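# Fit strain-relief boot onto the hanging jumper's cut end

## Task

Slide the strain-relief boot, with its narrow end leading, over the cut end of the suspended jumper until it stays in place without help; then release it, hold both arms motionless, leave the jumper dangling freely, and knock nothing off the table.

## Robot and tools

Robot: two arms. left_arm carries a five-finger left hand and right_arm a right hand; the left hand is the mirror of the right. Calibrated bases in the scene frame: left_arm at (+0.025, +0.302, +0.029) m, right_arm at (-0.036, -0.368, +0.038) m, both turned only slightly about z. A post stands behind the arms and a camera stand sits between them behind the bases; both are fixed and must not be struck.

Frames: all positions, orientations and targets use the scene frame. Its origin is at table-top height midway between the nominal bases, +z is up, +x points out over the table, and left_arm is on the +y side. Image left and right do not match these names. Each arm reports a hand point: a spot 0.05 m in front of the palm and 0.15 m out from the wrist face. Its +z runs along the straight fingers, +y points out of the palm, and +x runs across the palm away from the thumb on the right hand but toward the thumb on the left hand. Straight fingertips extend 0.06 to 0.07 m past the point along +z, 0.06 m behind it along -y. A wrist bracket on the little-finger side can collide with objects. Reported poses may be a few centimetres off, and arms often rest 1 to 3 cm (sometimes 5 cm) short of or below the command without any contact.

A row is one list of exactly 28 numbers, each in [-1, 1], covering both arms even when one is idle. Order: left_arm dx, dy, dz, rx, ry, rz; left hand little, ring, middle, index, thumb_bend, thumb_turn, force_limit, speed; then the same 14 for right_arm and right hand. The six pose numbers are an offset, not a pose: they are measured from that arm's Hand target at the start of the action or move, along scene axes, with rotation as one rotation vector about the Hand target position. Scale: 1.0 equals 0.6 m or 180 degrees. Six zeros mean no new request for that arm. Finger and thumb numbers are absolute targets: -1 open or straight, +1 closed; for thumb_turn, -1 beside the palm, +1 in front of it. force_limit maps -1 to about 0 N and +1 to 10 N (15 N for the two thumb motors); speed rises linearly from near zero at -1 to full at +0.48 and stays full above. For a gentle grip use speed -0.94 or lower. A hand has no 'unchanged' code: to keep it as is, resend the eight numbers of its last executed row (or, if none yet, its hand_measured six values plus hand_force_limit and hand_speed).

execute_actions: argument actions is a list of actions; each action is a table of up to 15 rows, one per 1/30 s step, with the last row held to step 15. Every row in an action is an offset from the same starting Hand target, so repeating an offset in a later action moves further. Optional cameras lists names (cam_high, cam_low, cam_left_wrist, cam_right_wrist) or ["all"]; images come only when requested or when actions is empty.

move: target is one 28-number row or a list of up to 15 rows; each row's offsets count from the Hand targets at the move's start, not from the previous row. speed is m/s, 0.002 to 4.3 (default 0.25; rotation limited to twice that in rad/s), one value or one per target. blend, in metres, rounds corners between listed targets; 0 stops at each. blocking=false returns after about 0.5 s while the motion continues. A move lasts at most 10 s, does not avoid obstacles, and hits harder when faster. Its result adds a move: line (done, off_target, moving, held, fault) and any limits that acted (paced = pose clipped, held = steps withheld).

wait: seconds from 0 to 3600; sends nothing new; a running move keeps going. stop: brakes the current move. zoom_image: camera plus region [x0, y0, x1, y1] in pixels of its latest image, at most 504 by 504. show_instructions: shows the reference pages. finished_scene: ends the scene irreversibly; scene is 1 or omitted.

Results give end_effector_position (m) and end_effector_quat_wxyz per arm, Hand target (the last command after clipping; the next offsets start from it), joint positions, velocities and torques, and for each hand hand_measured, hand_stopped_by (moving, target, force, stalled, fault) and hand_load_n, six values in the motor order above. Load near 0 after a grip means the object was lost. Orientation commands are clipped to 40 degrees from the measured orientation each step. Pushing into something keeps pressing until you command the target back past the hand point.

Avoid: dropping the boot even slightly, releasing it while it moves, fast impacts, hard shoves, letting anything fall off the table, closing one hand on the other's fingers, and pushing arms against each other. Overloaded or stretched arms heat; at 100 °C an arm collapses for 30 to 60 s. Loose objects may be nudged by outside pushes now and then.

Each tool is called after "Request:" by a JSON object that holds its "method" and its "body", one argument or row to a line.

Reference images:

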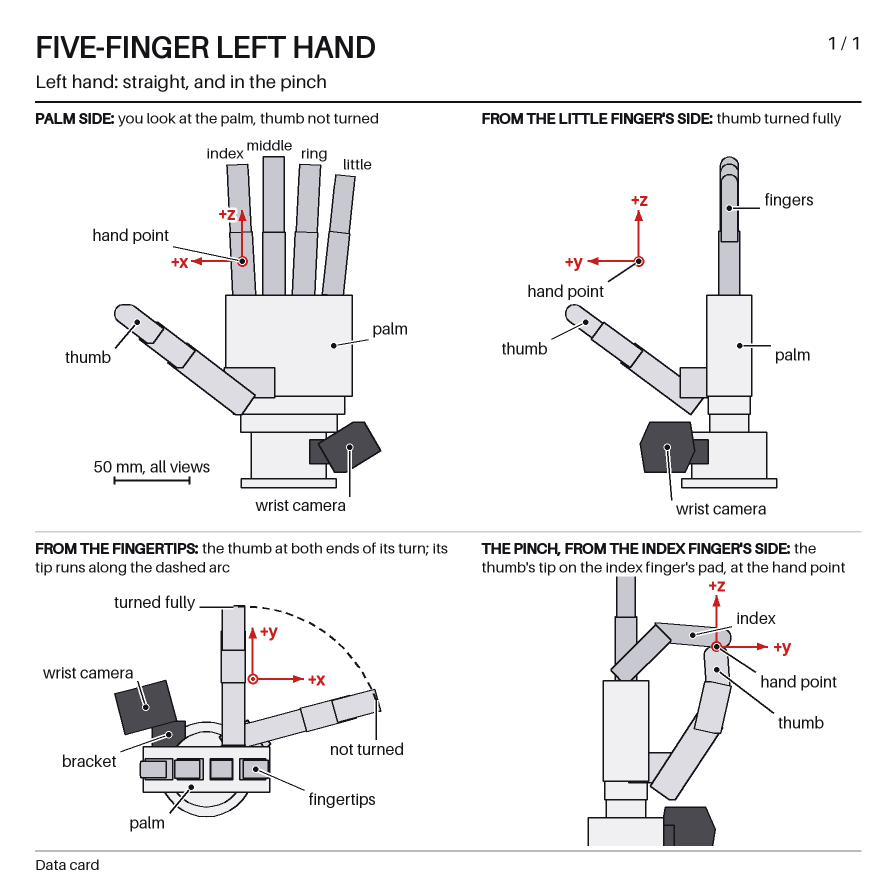

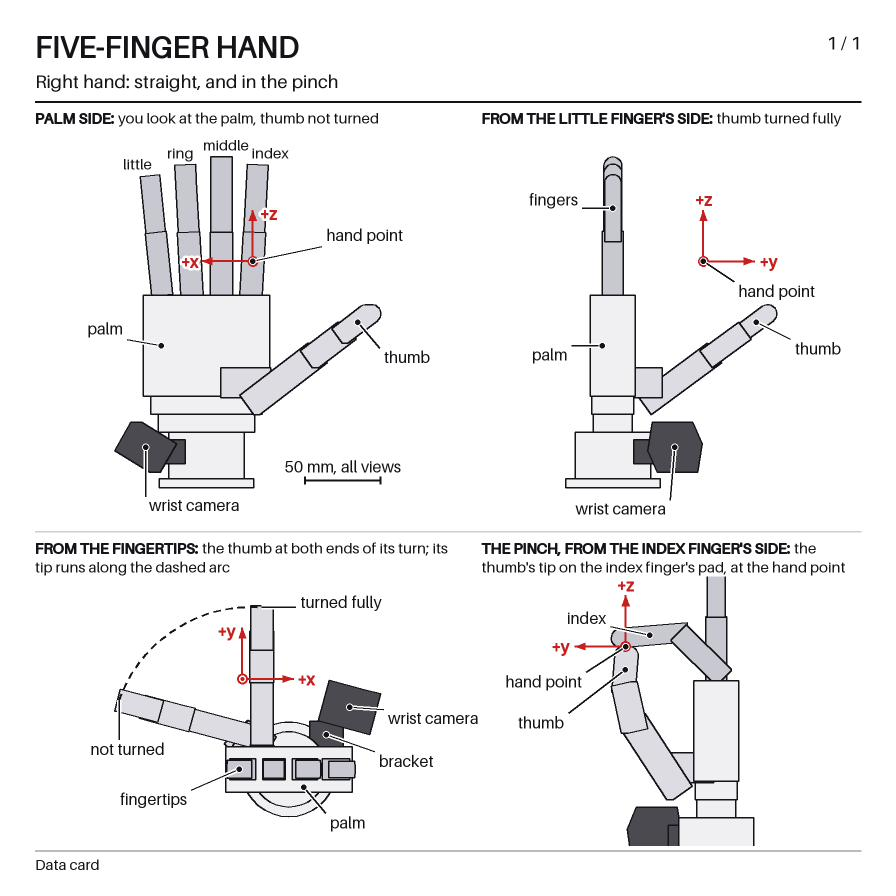

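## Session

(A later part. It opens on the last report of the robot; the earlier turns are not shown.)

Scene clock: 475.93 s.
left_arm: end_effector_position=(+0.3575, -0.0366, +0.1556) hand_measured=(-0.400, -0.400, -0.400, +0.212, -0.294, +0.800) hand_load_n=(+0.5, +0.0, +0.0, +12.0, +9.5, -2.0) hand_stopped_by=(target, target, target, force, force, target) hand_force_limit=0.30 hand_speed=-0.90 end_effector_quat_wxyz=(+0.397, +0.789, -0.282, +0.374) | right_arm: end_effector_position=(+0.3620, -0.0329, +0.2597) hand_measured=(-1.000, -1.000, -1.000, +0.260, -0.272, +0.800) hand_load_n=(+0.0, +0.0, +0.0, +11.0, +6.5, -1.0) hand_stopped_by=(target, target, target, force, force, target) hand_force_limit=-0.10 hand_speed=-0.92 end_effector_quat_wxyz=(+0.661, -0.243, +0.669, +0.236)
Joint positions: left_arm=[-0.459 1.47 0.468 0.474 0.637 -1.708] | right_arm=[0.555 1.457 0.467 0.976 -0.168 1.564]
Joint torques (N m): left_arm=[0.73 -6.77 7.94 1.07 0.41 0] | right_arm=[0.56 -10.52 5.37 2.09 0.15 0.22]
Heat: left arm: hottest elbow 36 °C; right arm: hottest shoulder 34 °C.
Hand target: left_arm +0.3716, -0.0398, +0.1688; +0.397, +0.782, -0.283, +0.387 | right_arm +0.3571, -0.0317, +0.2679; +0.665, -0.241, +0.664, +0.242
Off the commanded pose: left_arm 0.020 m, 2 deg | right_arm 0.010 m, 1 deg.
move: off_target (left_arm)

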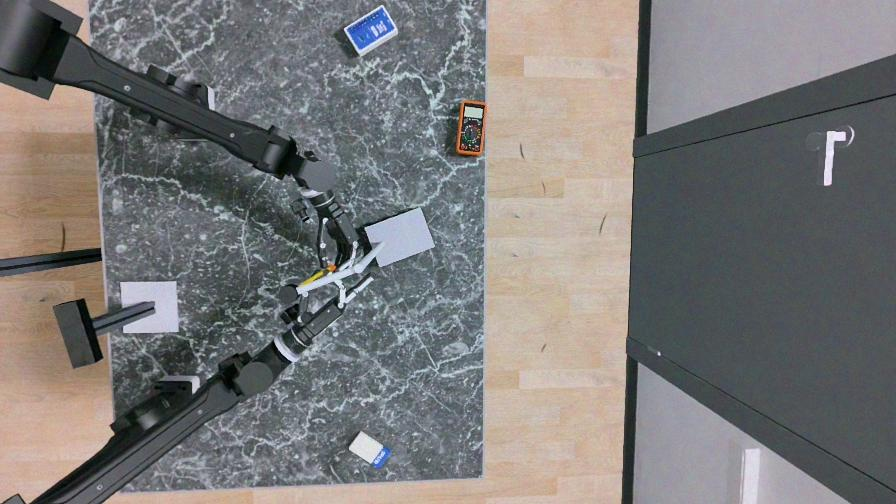

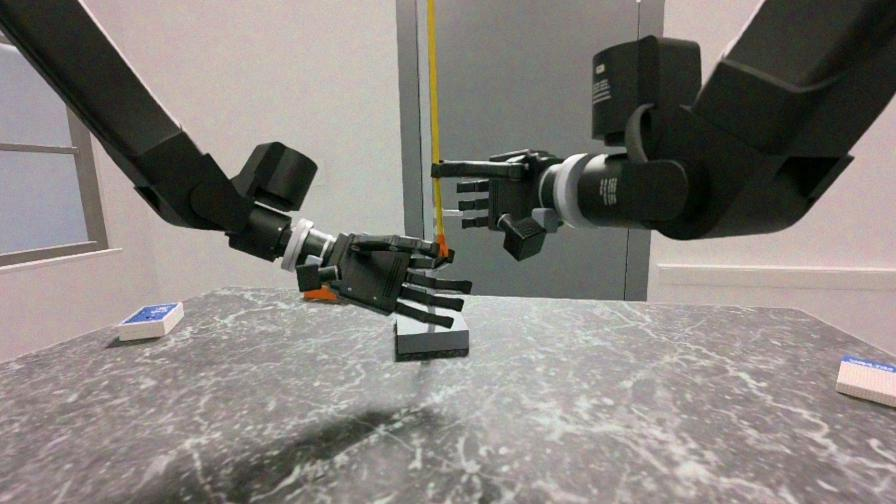

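Request:
{"method": "move", "body": {
  "target": [-0.003,0.005,0.0133,0,0,0,-0.4,-0.4,-0.4,0.5,-0.2,0.8,0.3,-0.9,0,0,0,0,0,0,-1,-1,-1,0.7,-0.15,0.8,-0.1,-0.92],
  "speed": 0.03,
  "cameras": ["cam_high","cam_low"]
}}

Request:
{"method": "zoom_image", "body": {
  "camera": "cam_low",
  "region": [410, 200, 470, 260]
}}

Request:
{"method": "zoom_image", "body": {
  "camera": "cam_high",
  "region": [310, 245, 350, 285]
}}

Scene clock: 478.07 s.
left_arm: end_effector_position=(+0.3556, -0.0348, +0.1592) hand_measured=(-0.400, -0.400, -0.400, +0.212, -0.294, +0.800) hand_load_n=(+0.0, +0.0, +0.0, +12.0, +9.5, -2.0) hand_stopped_by=(target, target, target, force, force, target) hand_force_limit=0.30 hand_speed=-0.90 end_effector_quat_wxyz=(+0.398, +0.792, -0.281, +0.369) | right_arm: end_effector_position=(+0.3620, -0.0329, +0.2597) hand_measured=(-1.000, -1.000, -1.000, +0.260, -0.272, +0.800) hand_load_n=(+0.0, +0.0, +0.0, +11.0, +6.5, -1.0) hand_stopped_by=(target, target, target, force, force, target) hand_force_limit=-0.10 hand_speed=-0.92 end_effector_quat_wxyz=(+0.661, -0.243, +0.669, +0.236)
Joint positions: left_arm=[-0.456 1.447 0.468 0.439 0.642 -1.708] | right_arm=[0.555 1.457 0.467 0.976 -0.168 1.564]
Joint torques (N m): left_arm=[0.97 -7.53 7.99 1.09 0.41 0.03] | right_arm=[0.5 -10.93 5.48 2.1 0.17 0.17]
Heat: left arm: hottest elbow 36 °C; right arm: hottest shoulder 34 °C.
Hand target: left_arm +0.3698, -0.0367, +0.1769; +0.397, +0.782, -0.283, +0.387 | right_arm +0.3571, -0.0317, +0.2679; +0.665, -0.241, +0.664, +0.242
Off the commanded pose: left_arm 0.023 m, 2 deg | right_arm 0.010 m, 1 deg.
move: off_target (left_arm)

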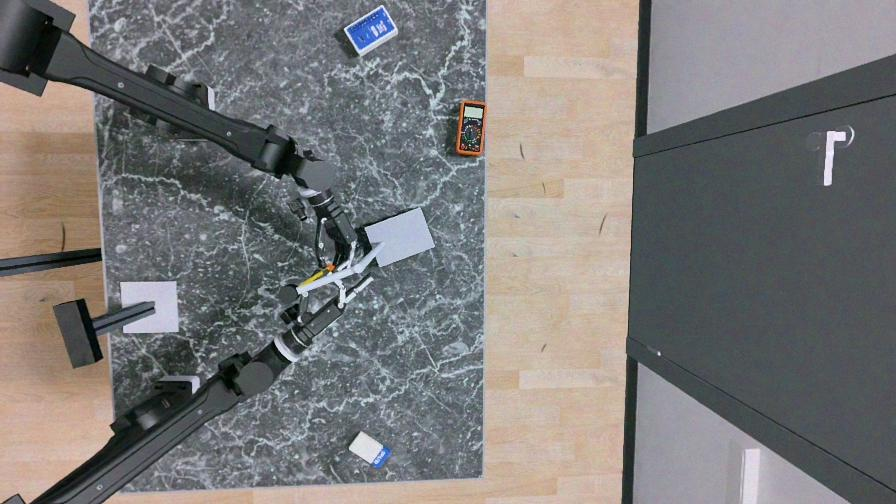

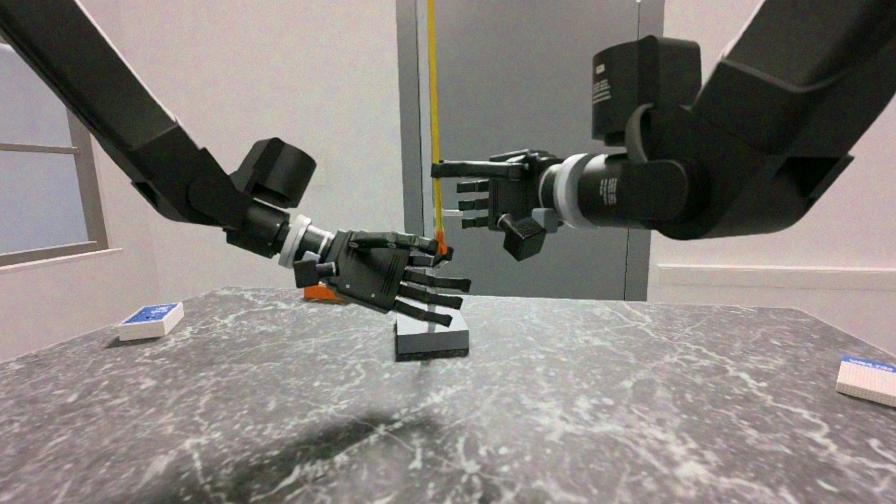

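Scaled by 8.400.

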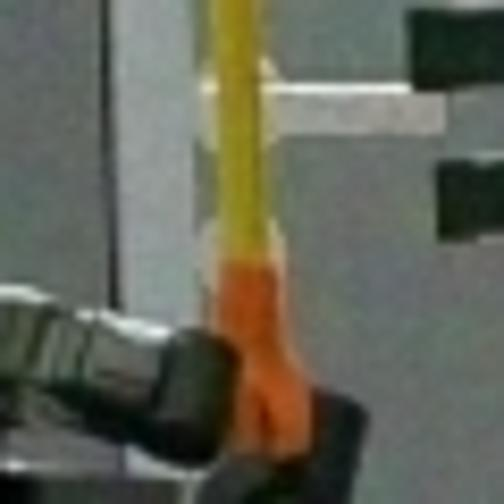

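Scaled by 12.600.

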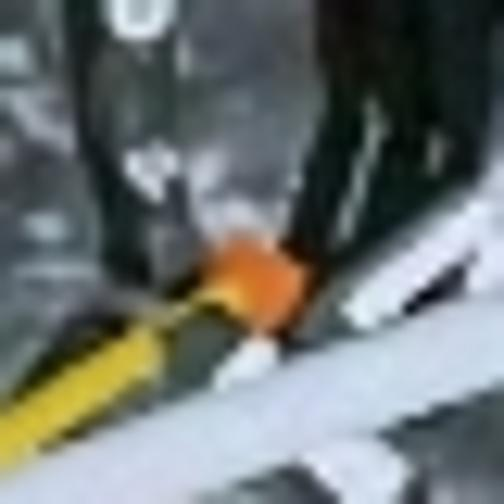

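Request:
{"method": "move", "body": {
  "target": [0.0,0.0,0.012,0,0,0,-0.4,-0.4,-0.4,0.5,-0.2,0.8,0.3,-0.9,0,0,0,0,0,0,-1,-1,-1,0.7,-0.15,0.8,-0.1,-0.92],
  "speed": 0.03,
  "cameras": ["cam_high","cam_low"]
}}

Request:
{"method": "zoom_image", "body": {
  "camera": "cam_low",
  "region": [410, 200, 470, 260]
}}

Request:
{"method": "zoom_image", "body": {
  "camera": "cam_high",
  "region": [310, 245, 350, 285]
}}

Scene clock: 479.37 s.
left_arm: end_effector_position=(+0.3537, -0.0339, +0.1623) hand_measured=(-0.400, -0.400, -0.400, +0.212, -0.294, +0.800) hand_load_n=(+0.0, +0.0, +0.0, +12.5, +9.5, -2.5) hand_stopped_by=(target, target, target, force, force, target) hand_force_limit=0.30 hand_speed=-0.90 end_effector_quat_wxyz=(+0.397, +0.794, -0.280, +0.365) | right_arm: end_effector_position=(+0.3620, -0.0329, +0.2597) hand_measured=(-1.000, -1.000, -1.000, +0.260, -0.272, +0.800) hand_load_n=(+0.0, +0.0, +0.0, +11.0, +6.5, -1.0) hand_stopped_by=(target, target, target, force, force, target) hand_force_limit=-0.10 hand_speed=-0.92 end_effector_quat_wxyz=(+0.661, -0.243, +0.669, +0.236)
Joint positions: left_arm=[-0.456 1.426 0.468 0.409 0.642 -1.708] | right_arm=[0.555 1.457 0.467 0.976 -0.168 1.564]
Joint torques (N m): left_arm=[0.79 -7.47 8.5 1.05 0.41 0.04] | right_arm=[0.21 -10.29 5.45 2 0.15 0.17]
Heat: left arm: hottest elbow 36 °C; right arm: hottest shoulder 34 °C.
Hand target: left_arm +0.3699, -0.0367, +0.1841; +0.397, +0.782, -0.283, +0.387 | right_arm +0.3571, -0.0317, +0.2679; +0.665, -0.241, +0.664, +0.242
Off the commanded pose: left_arm 0.027 m, 3 deg | right_arm 0.010 m, 1 deg.
move: off_target (left_arm)

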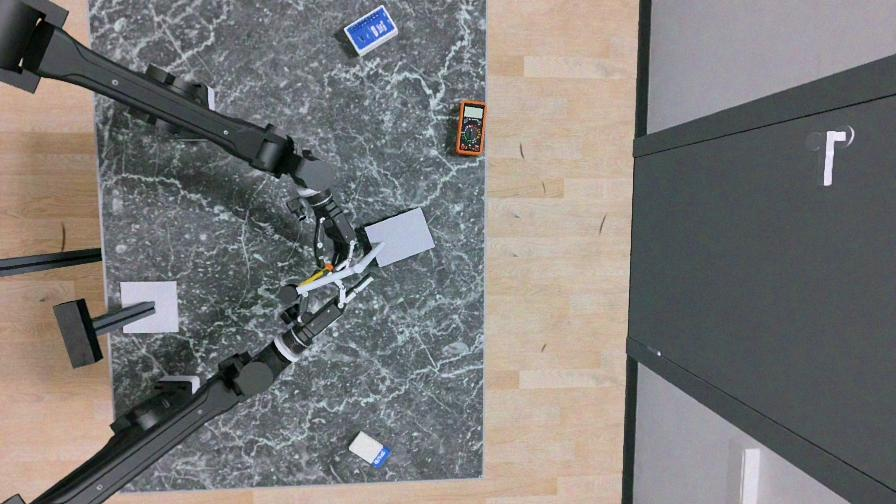

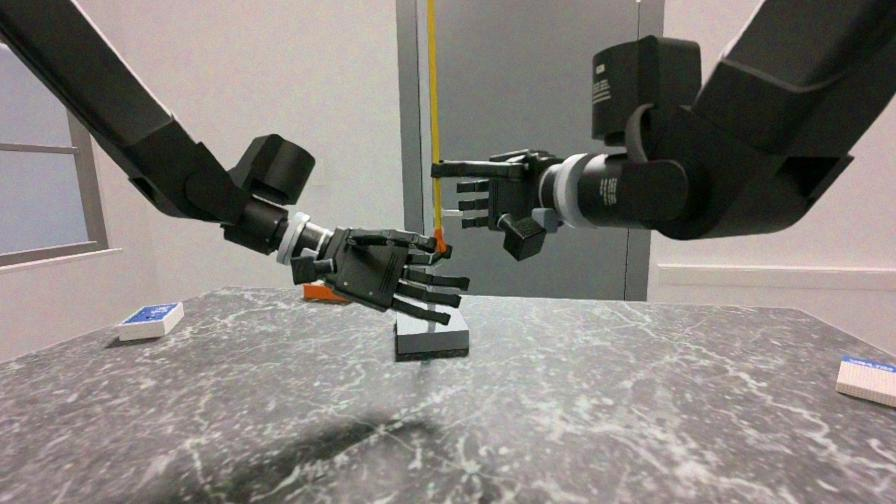

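Scaled by 8.400.

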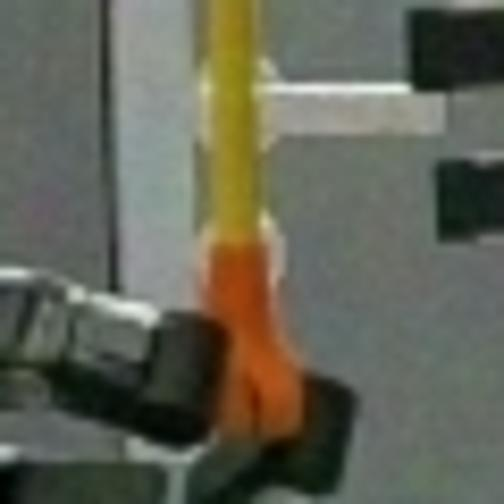

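Scaled by 12.600.

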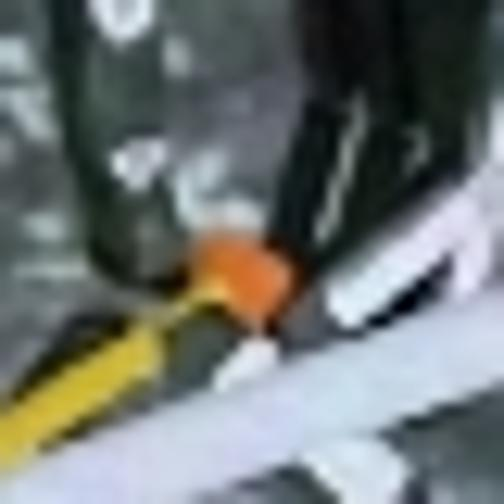

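Request:
{"method": "move", "body": {
  "target": [0.005,-0.001,0.012,0,0,0,-0.4,-0.4,-0.4,0.5,-0.2,0.8,0.3,-0.9,0,0,0,0,0,0,-1,-1,-1,0.7,-0.15,0.8,-0.1,-0.92],
  "speed": 0.03,
  "cameras": ["cam_high","cam_low"]
}}

Request:
{"method": "zoom_image", "body": {
  "camera": "cam_low",
  "region": [410, 150, 490, 260]
}}

Request:
{"method": "zoom_image", "body": {
  "camera": "cam_low",
  "region": [410, 200, 470, 260]
}}

Request:
{"method": "zoom_image", "body": {
  "camera": "cam_high",
  "region": [310, 245, 350, 285]
}}

Scene clock: 480.63 s.
left_arm: end_effector_position=(+0.3543, -0.0333, +0.1630) hand_measured=(-0.400, -0.400, -0.400, +0.212, -0.294, +0.800) hand_load_n=(+0.0, +0.0, +0.0, +13.0, +9.0, -3.0) hand_stopped_by=(target, target, target, force, force, target) hand_force_limit=0.30 hand_speed=-0.90 end_effector_quat_wxyz=(+0.396, +0.799, -0.278, +0.358) | right_arm: end_effector_position=(+0.3620, -0.0329, +0.2599) hand_measured=(-1.000, -1.000, -1.000, +0.260, -0.272, +0.800) hand_load_n=(+0.0, +0.0, +0.0, +11.0, +6.5, -1.0) hand_stopped_by=(target, target, target, force, force, target) hand_force_limit=-0.10 hand_speed=-0.92 end_effector_quat_wxyz=(+0.661, -0.243, +0.669, +0.237)
Joint positions: left_arm=[-0.454 1.415 0.474 0.374 0.642 -1.708] | right_arm=[0.555 1.456 0.467 0.976 -0.168 1.564]
Joint torques (N m): left_arm=[0.91 -8.06 9.11 1.26 0.48 0.06] | right_arm=[0.67 -10.05 5.44 2.04 0.17 0.16]
Heat: left arm: hottest elbow 36 °C; right arm: hottest shoulder 34 °C.
Hand target: left_arm +0.3730, -0.0373, +0.1914; +0.397, +0.782, -0.283, +0.387 | right_arm +0.3571, -0.0317, +0.2680; +0.665, -0.241, +0.664, +0.242
Off the commanded pose: left_arm 0.034 m, 4 deg | right_arm 0.009 m, 1 deg.
move: off_target (left_arm)

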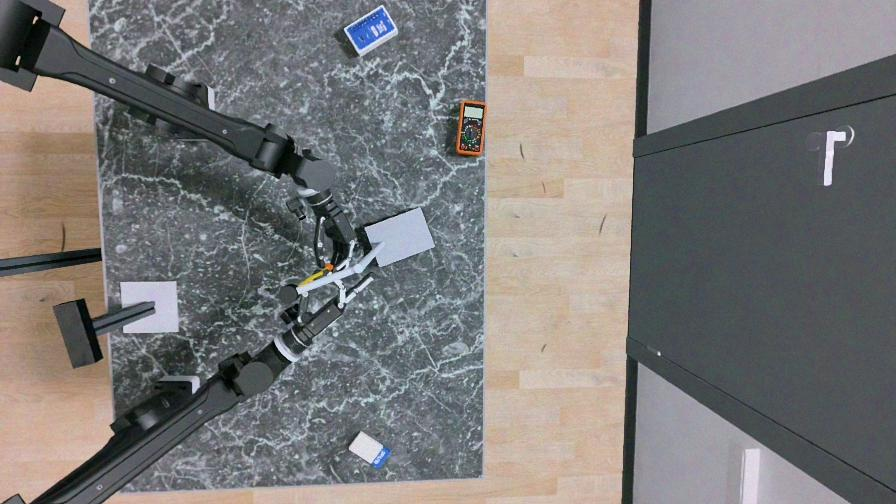

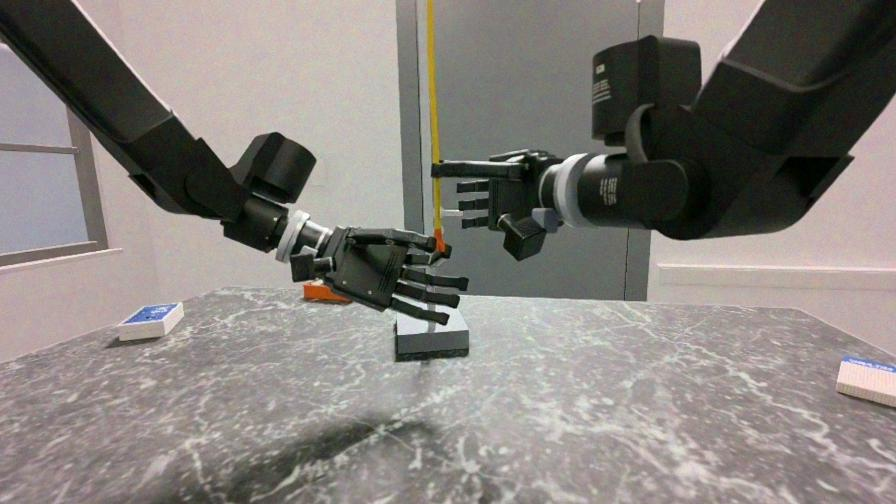

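Scaled by 4.582.

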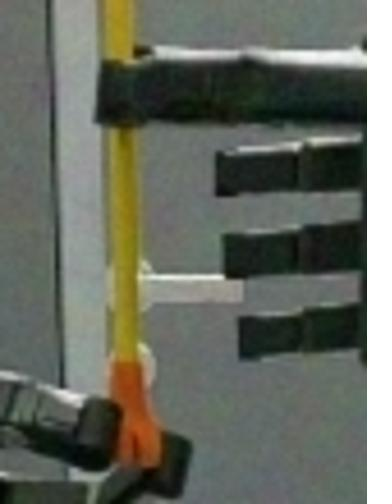

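Scaled by 8.400.

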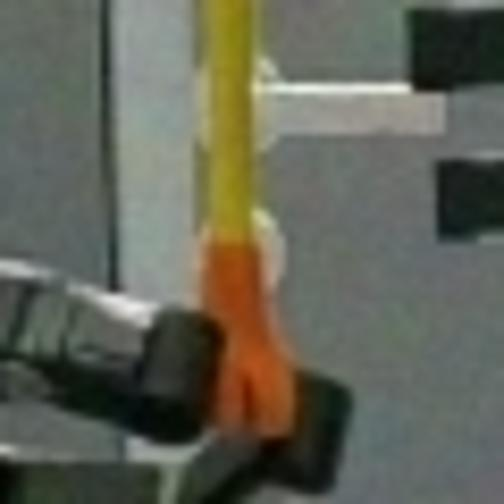

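Scaled by 12.600.

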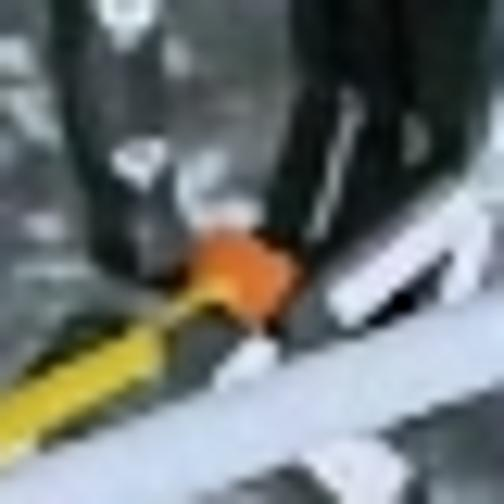

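Request:
{"method": "move", "body": {
  "target": [0.0,0.0,0.013,0,0,0,-0.4,-0.4,-0.4,0.5,-0.2,0.8,0.3,-0.9,0,0,0,0,0,0,-1,-1,-1,0.7,-0.15,0.8,-0.1,-0.92],
  "speed": 0.03,
  "cameras": ["cam_high","cam_low"]
}}

Request:
{"method": "zoom_image", "body": {
  "camera": "cam_low",
  "region": [410, 150, 490, 260]
}}

Request:
{"method": "zoom_image", "body": {
  "camera": "cam_low",
  "region": [410, 200, 470, 260]
}}

Request:
{"method": "zoom_image", "body": {
  "camera": "cam_high",
  "region": [310, 245, 350, 285]
}}

Scene clock: 482.30 s.
left_arm: end_effector_position=(+0.3526, -0.0325, +0.1670) hand_measured=(-0.400, -0.400, -0.400, +0.212, -0.294, +0.800) hand_load_n=(+0.0, +0.0, +0.0, +13.0, +8.5, -3.5) hand_stopped_by=(target, target, target, force, force, target) hand_force_limit=0.30 hand_speed=-0.90 end_effector_quat_wxyz=(+0.396, +0.801, -0.277, +0.354) | right_arm: end_effector_position=(+0.3616, -0.0333, +0.2629) hand_measured=(-1.000, -1.000, -1.000, +0.260, -0.272, +0.800) hand_load_n=(+0.0, +0.0, +0.0, +11.0, +6.5, -1.0) hand_stopped_by=(target, target, target, force, force, target) hand_force_limit=-0.10 hand_speed=-0.92 end_effector_quat_wxyz=(+0.663, -0.241, +0.668, +0.238)
Joint positions: left_arm=[-0.454 1.392 0.476 0.339 0.642 -1.708] | right_arm=[0.555 1.451 0.467 0.976 -0.168 1.568]
Joint torques (N m): left_arm=[1.03 -7.94 9.57 1.35 0.5 0.05] | right_arm=[0.15 -9.99 5.34 2 0.17 0.07]
Heat: left arm: hottest elbow 36 °C; right arm: hottest shoulder 34 °C.
Hand target: left_arm +0.3730, -0.0374, +0.1991; +0.397, +0.782, -0.283, +0.387 | right_arm +0.3570, -0.0316, +0.2680; +0.665, -0.241, +0.664, +0.242
Off the commanded pose: left_arm 0.038 m, 4 deg | right_arm 0.007 m, 1 deg.
move: off_target (left_arm)

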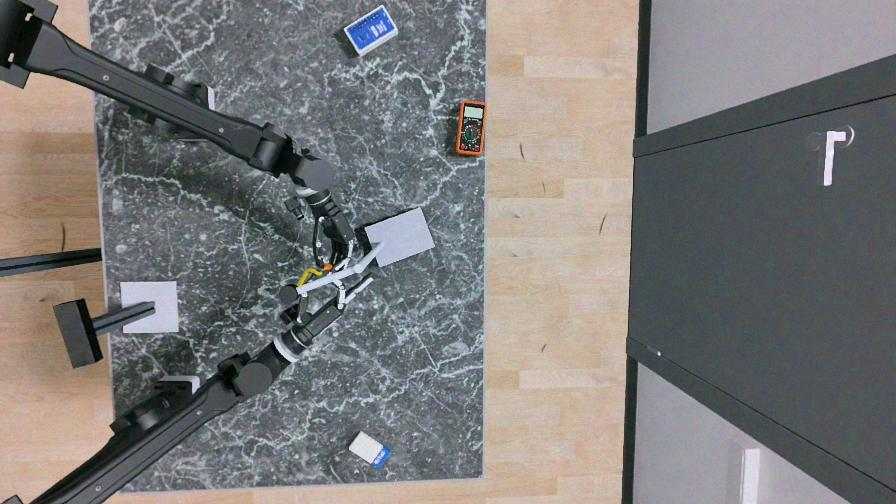

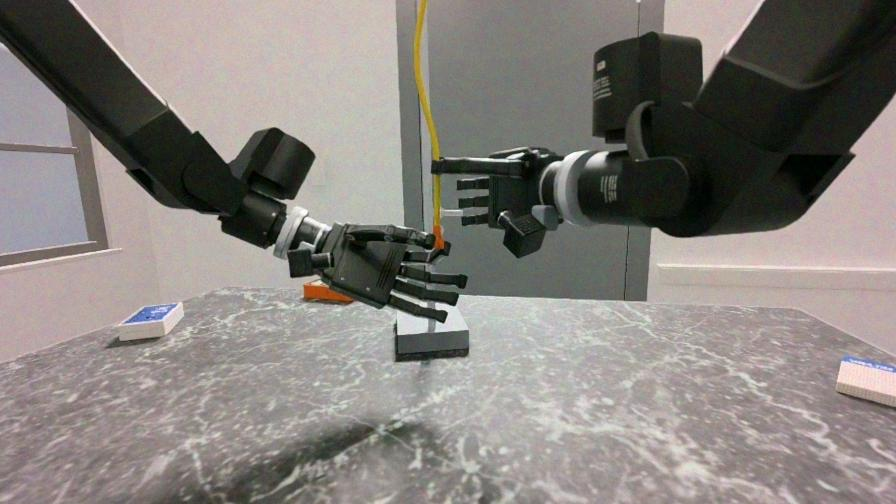

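Scaled by 4.582.

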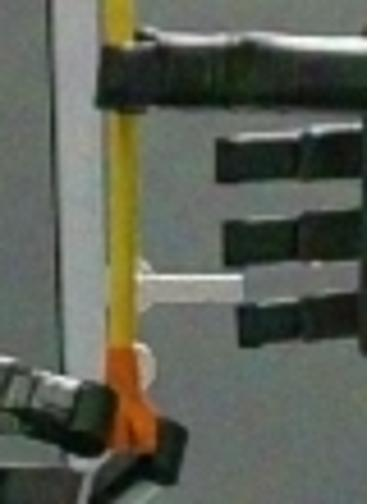

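Scaled by 8.400.

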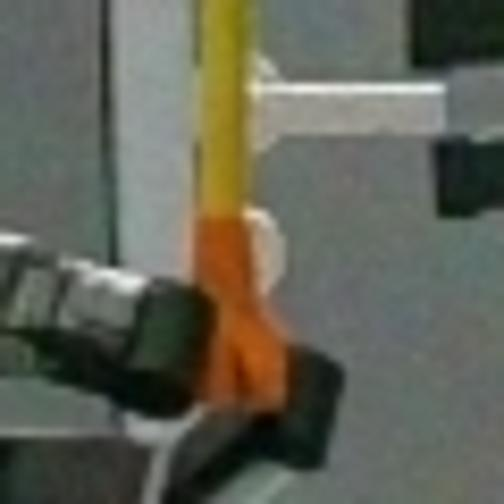

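Scaled by 12.600.

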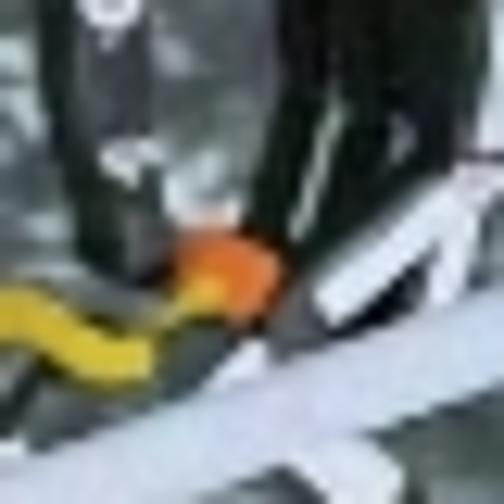

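Request:
{"method": "move", "body": {
  "target": [0.0,0.0,0.0,0,0,0,-0.4,-0.4,-0.4,0.5,-0.2,0.8,0.3,-0.9,0,0,-0.0167,0,0,0,-1,-1,-1,0.7,-0.15,0.8,-0.1,-0.92],
  "speed": 0.03,
  "cameras": ["cam_high","cam_low"]
}}

Request:
{"method": "zoom_image", "body": {
  "camera": "cam_low",
  "region": [410, 150, 490, 260]
}}

Request:
{"method": "zoom_image", "body": {
  "camera": "cam_high",
  "region": [280, 235, 360, 315]
}}

Scene clock: 484.37 s.
left_arm: end_effector_position=(+0.3532, -0.0328, +0.1678) hand_measured=(-0.400, -0.400, -0.400, +0.212, -0.294, +0.800) hand_load_n=(+0.0, +0.0, +0.0, +13.0, +8.5, -3.5) hand_stopped_by=(target, target, target, force, force, target) hand_force_limit=0.30 hand_speed=-0.90 end_effector_quat_wxyz=(+0.396, +0.801, -0.277, +0.355) | right_arm: end_effector_position=(+0.3601, -0.0343, +0.2641) hand_measured=(-1.000, -1.000, -1.000, +0.260, -0.272, +0.800) hand_load_n=(+0.0, +0.0, +0.0, +11.0, +6.5, -1.0) hand_stopped_by=(target, target, target, force, force, target) hand_force_limit=-0.10 hand_speed=-0.92 end_effector_quat_wxyz=(+0.667, -0.240, +0.664, +0.239)
Joint positions: left_arm=[-0.454 1.392 0.478 0.339 0.642 -1.708] | right_arm=[0.555 1.453 0.462 0.995 -0.168 1.568]
Joint torques (N m): left_arm=[1.03 -7.82 9.43 1.32 0.48 0.07] | right_arm=[1.14 -6.83 5.22 3.14 0.19 0.14]
Heat: left arm: hottest elbow 37 °C; right arm: hottest shoulder 34 °C.
Hand target: left_arm +0.3729, -0.0373, +0.1990; +0.397, +0.782, -0.283, +0.387 | right_arm +0.3570, -0.0317, +0.2579; +0.665, -0.241, +0.665, +0.242
Off the commanded pose: left_arm 0.037 m, 4 deg | right_arm 0.007 m, 0 deg.
move: done

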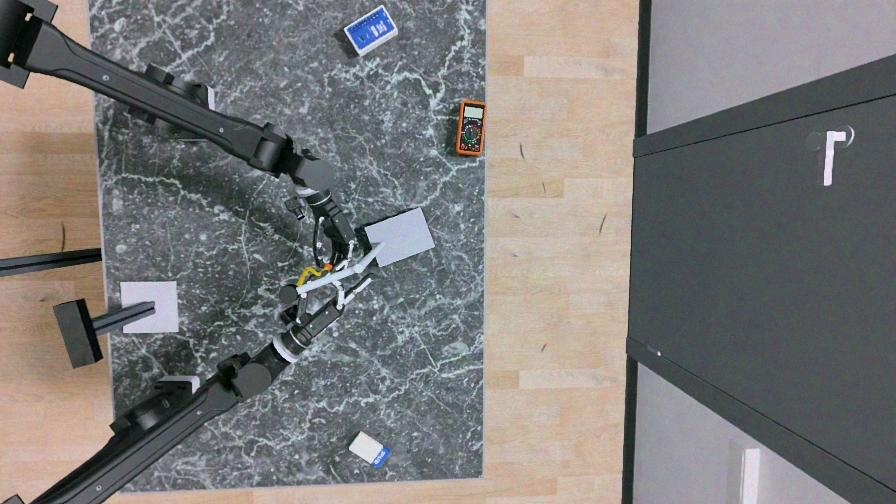

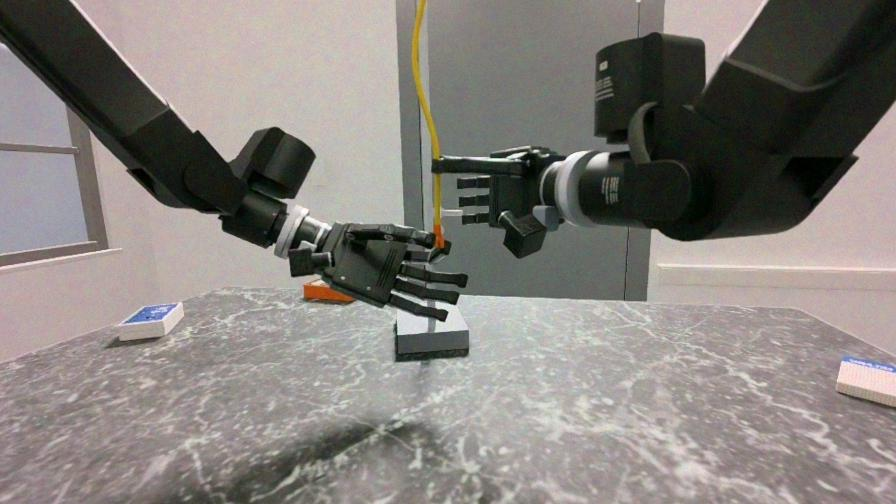

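Scaled by 4.582.

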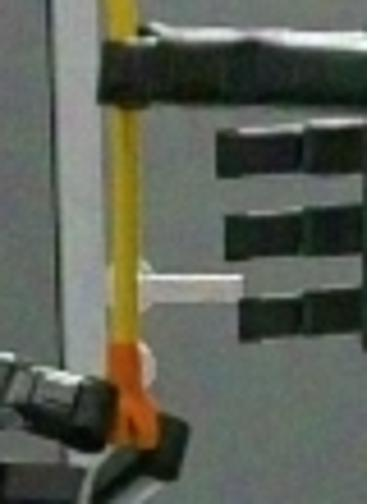

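Scaled by 6.300.

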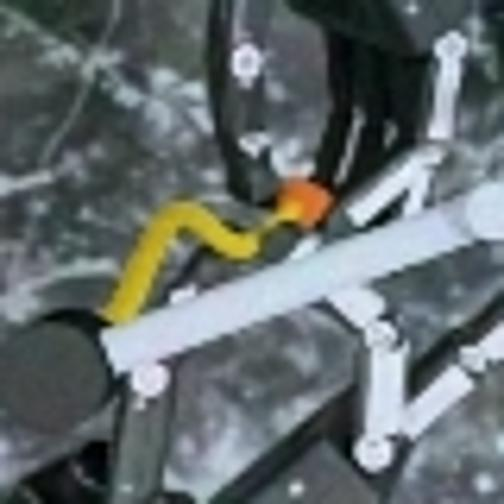

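Request:
{"method": "move", "body": {
  "target": [0.0,0.0,0.005,0,0,0,-0.4,-0.4,-0.4,0.5,-0.2,0.8,0.3,-0.9,0.0,0,-0.02,0,0,0,-1,-1,-1,0.7,-0.15,0.8,-0.1,-0.92],
  "speed": 0.03,
  "cameras": ["cam_high","cam_low"]
}}

Request:
{"method": "zoom_image", "body": {
  "camera": "cam_low",
  "region": [410, 150, 490, 260]
}}

Request:
{"method": "zoom_image", "body": {
  "camera": "cam_high",
  "region": [280, 235, 360, 315]
}}

Scene clock: 486.03 s.
left_arm: end_effector_position=(+0.3519, -0.0322, +0.1657) hand_measured=(-0.400, -0.400, -0.400, +0.212, -0.294, +0.800) hand_load_n=(+0.0, +0.0, +0.0, +13.5, +8.0, -4.0) hand_stopped_by=(target, target, target, force, force, target) hand_force_limit=0.30 hand_speed=-0.90 end_effector_quat_wxyz=(+0.394, +0.803, -0.277, +0.350) | right_arm: end_effector_position=(+0.3609, -0.0340, +0.2603) hand_measured=(-1.000, -1.000, -1.000, +0.260, -0.272, +0.800) hand_load_n=(+0.5, +0.0, +0.0, +11.0, +6.5, -0.5) hand_stopped_by=(target, target, target, force, force, target) hand_force_limit=-0.10 hand_speed=-0.92 end_effector_quat_wxyz=(+0.673, -0.237, +0.657, +0.243)
Joint positions: left_arm=[-0.454 1.39 0.478 0.323 0.642 -1.704] | right_arm=[0.555 1.492 0.46 1.057 -0.168 1.575]
Joint torques (N m): left_arm=[1.03 -8.41 9.66 1.52 0.5 0.02] | right_arm=[0.44 -6.59 4.37 2.56 0.18 0.04]
Heat: left arm: hottest elbow 37 °C; right arm: hottest shoulder 34 °C.
Hand target: left_arm +0.3729, -0.0373, +0.2019; +0.397, +0.782, -0.283, +0.387 | right_arm +0.3570, -0.0317, +0.2458; +0.665, -0.241, +0.665, +0.242
Off the commanded pose: left_arm 0.042 m, 5 deg | right_arm 0.015 m, 1 deg.
move: off_target (left_arm, right_arm)

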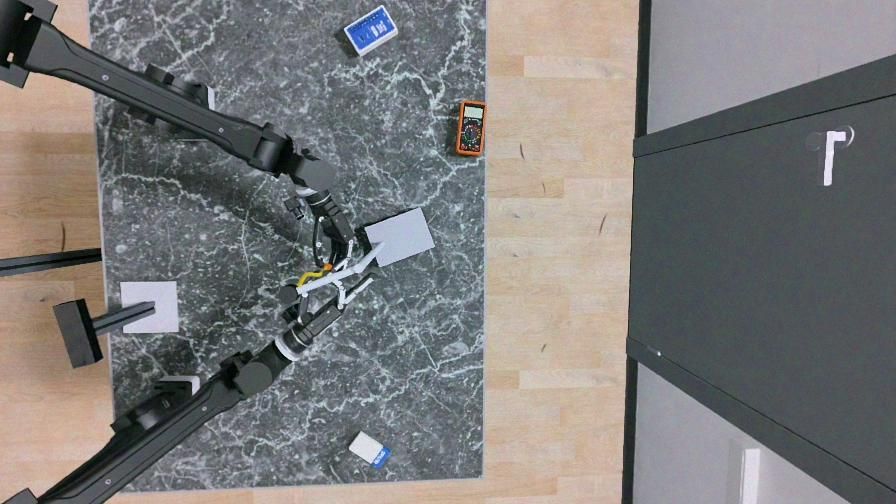

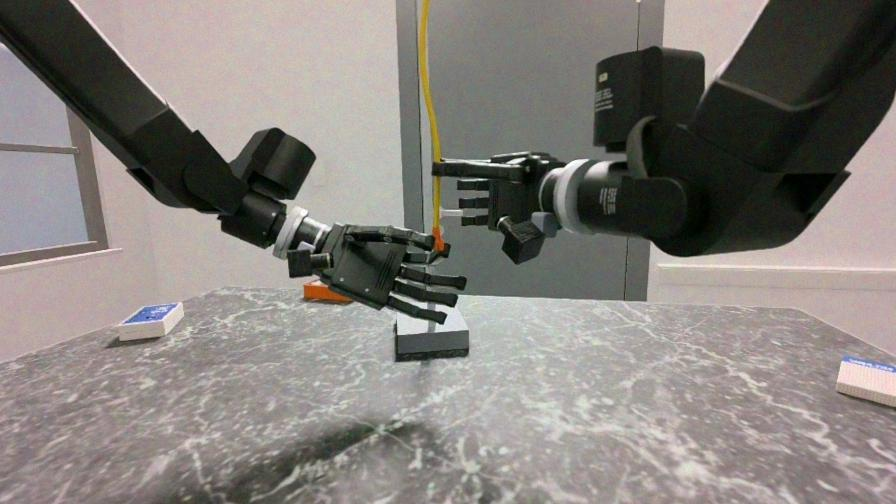

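Scaled by 4.582.

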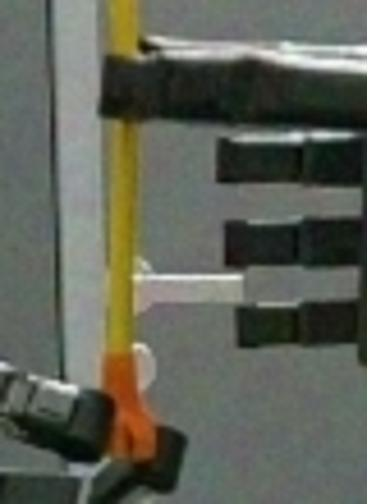

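Scaled by 6.300.

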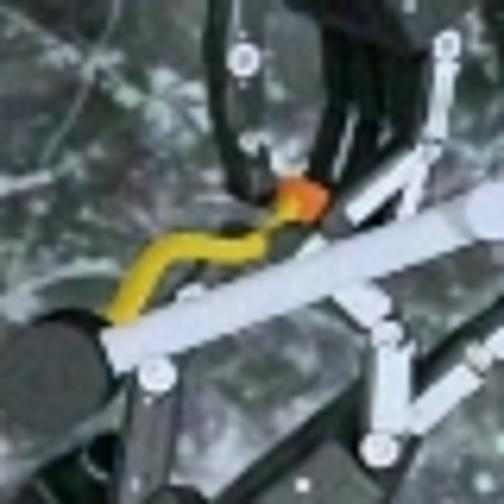

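Request:
{"method": "zoom_image", "body": {
  "camera": "cam_low",
  "region": [410, 200, 470, 260]
}}

Scaled by 8.400.

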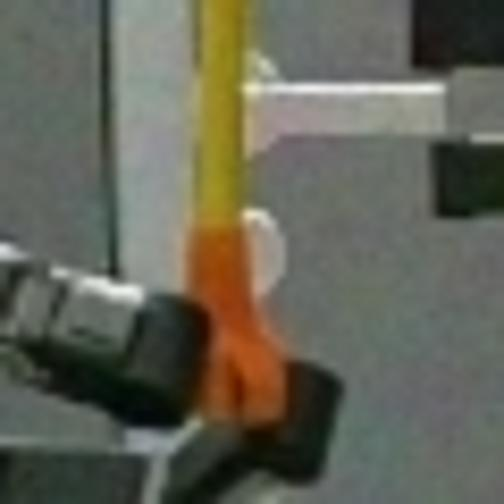

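Request:
{"method": "move", "body": {
  "target": [0.0,0.0,0.0,0.0278,-0.0167,0,-0.4,-0.4,-0.4,0.5,-0.2,0.8,0.3,-0.9,0.0,0,0,0,0,0,-1,-1,-1,0.7,-0.15,0.8,-0.1,-0.92],
  "speed": 0.03,
  "cameras": ["cam_high","cam_low"]
}}

Request:
{"method": "zoom_image", "body": {
  "camera": "cam_low",
  "region": [410, 200, 470, 260]
}}

Request:
{"method": "zoom_image", "body": {
  "camera": "cam_high",
  "region": [310, 245, 350, 285]
}}

Scene clock: 494.27 s.
left_arm: end_effector_position=(+0.3535, -0.0282, +0.1653) hand_measured=(-0.400, -0.400, -0.400, +0.212, -0.294, +0.800) hand_load_n=(+0.0, +0.0, +0.0, +13.0, +8.5, -3.0) hand_stopped_by=(target, target, target, force, force, target) hand_force_limit=0.30 hand_speed=-0.90 end_effector_quat_wxyz=(+0.353, +0.810, -0.301, +0.359) | right_arm: end_effector_position=(+0.3611, -0.0339, +0.2592) hand_measured=(-1.000, -1.000, -1.000, +0.260, -0.272, +0.800) hand_load_n=(+0.0, +0.0, +0.0, +10.5, +6.5, -0.5) hand_stopped_by=(target, target, target, force, force, target) hand_force_limit=-0.10 hand_speed=-0.92 end_effector_quat_wxyz=(+0.672, -0.236, +0.658, +0.243)
Joint positions: left_arm=[-0.454 1.338 0.497 0.207 0.584 -1.606] | right_arm=[0.555 1.494 0.46 1.057 -0.168 1.576]
Joint torques (N m): left_arm=[0.15 -7.88 10.39 1.39 0.43 0.03] | right_arm=[0.32 -6.83 4.41 2.73 0.18 0.04]
Heat: left arm: hottest elbow 37 °C; right arm: hottest shoulder 34 °C.
Hand target: left_arm +0.3729, -0.0374, +0.2022; +0.355, +0.789, -0.310, +0.395 | right_arm +0.3570, -0.0317, +0.2457; +0.664, -0.241, +0.665, +0.242
Off the commanded pose: left_arm 0.042 m, 5 deg | right_arm 0.014 m, 1 deg.
move: off_target (left_arm)

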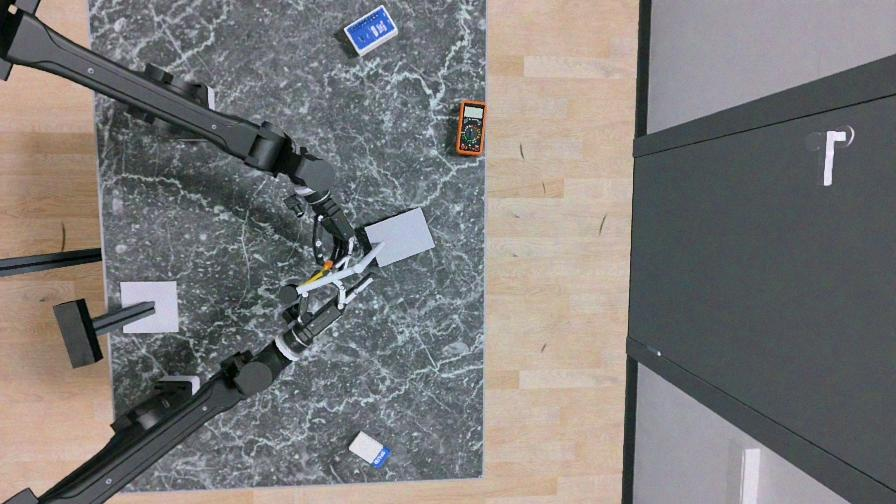

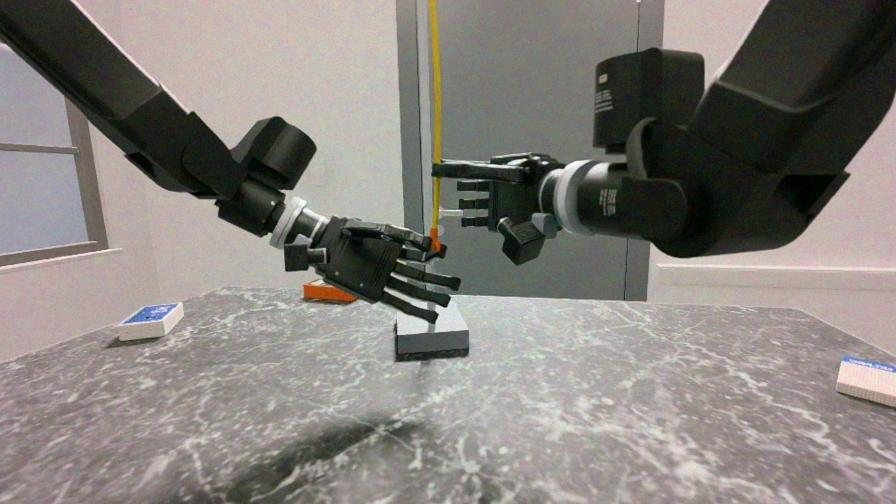

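Scaled by 8.400.

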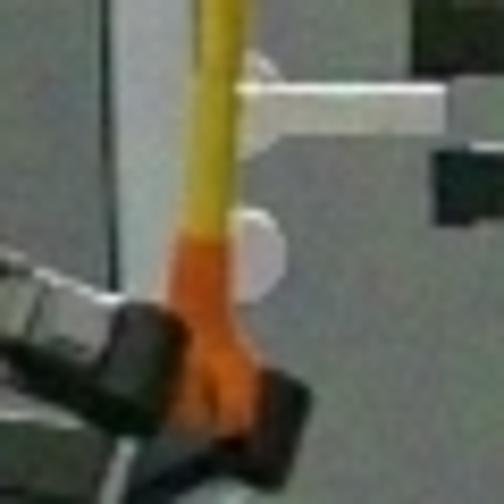

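Scaled by 12.600.

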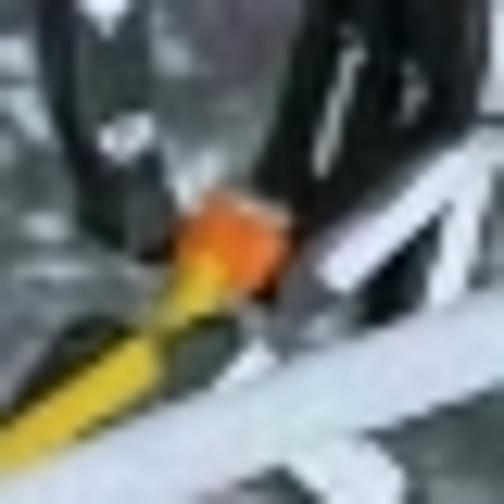

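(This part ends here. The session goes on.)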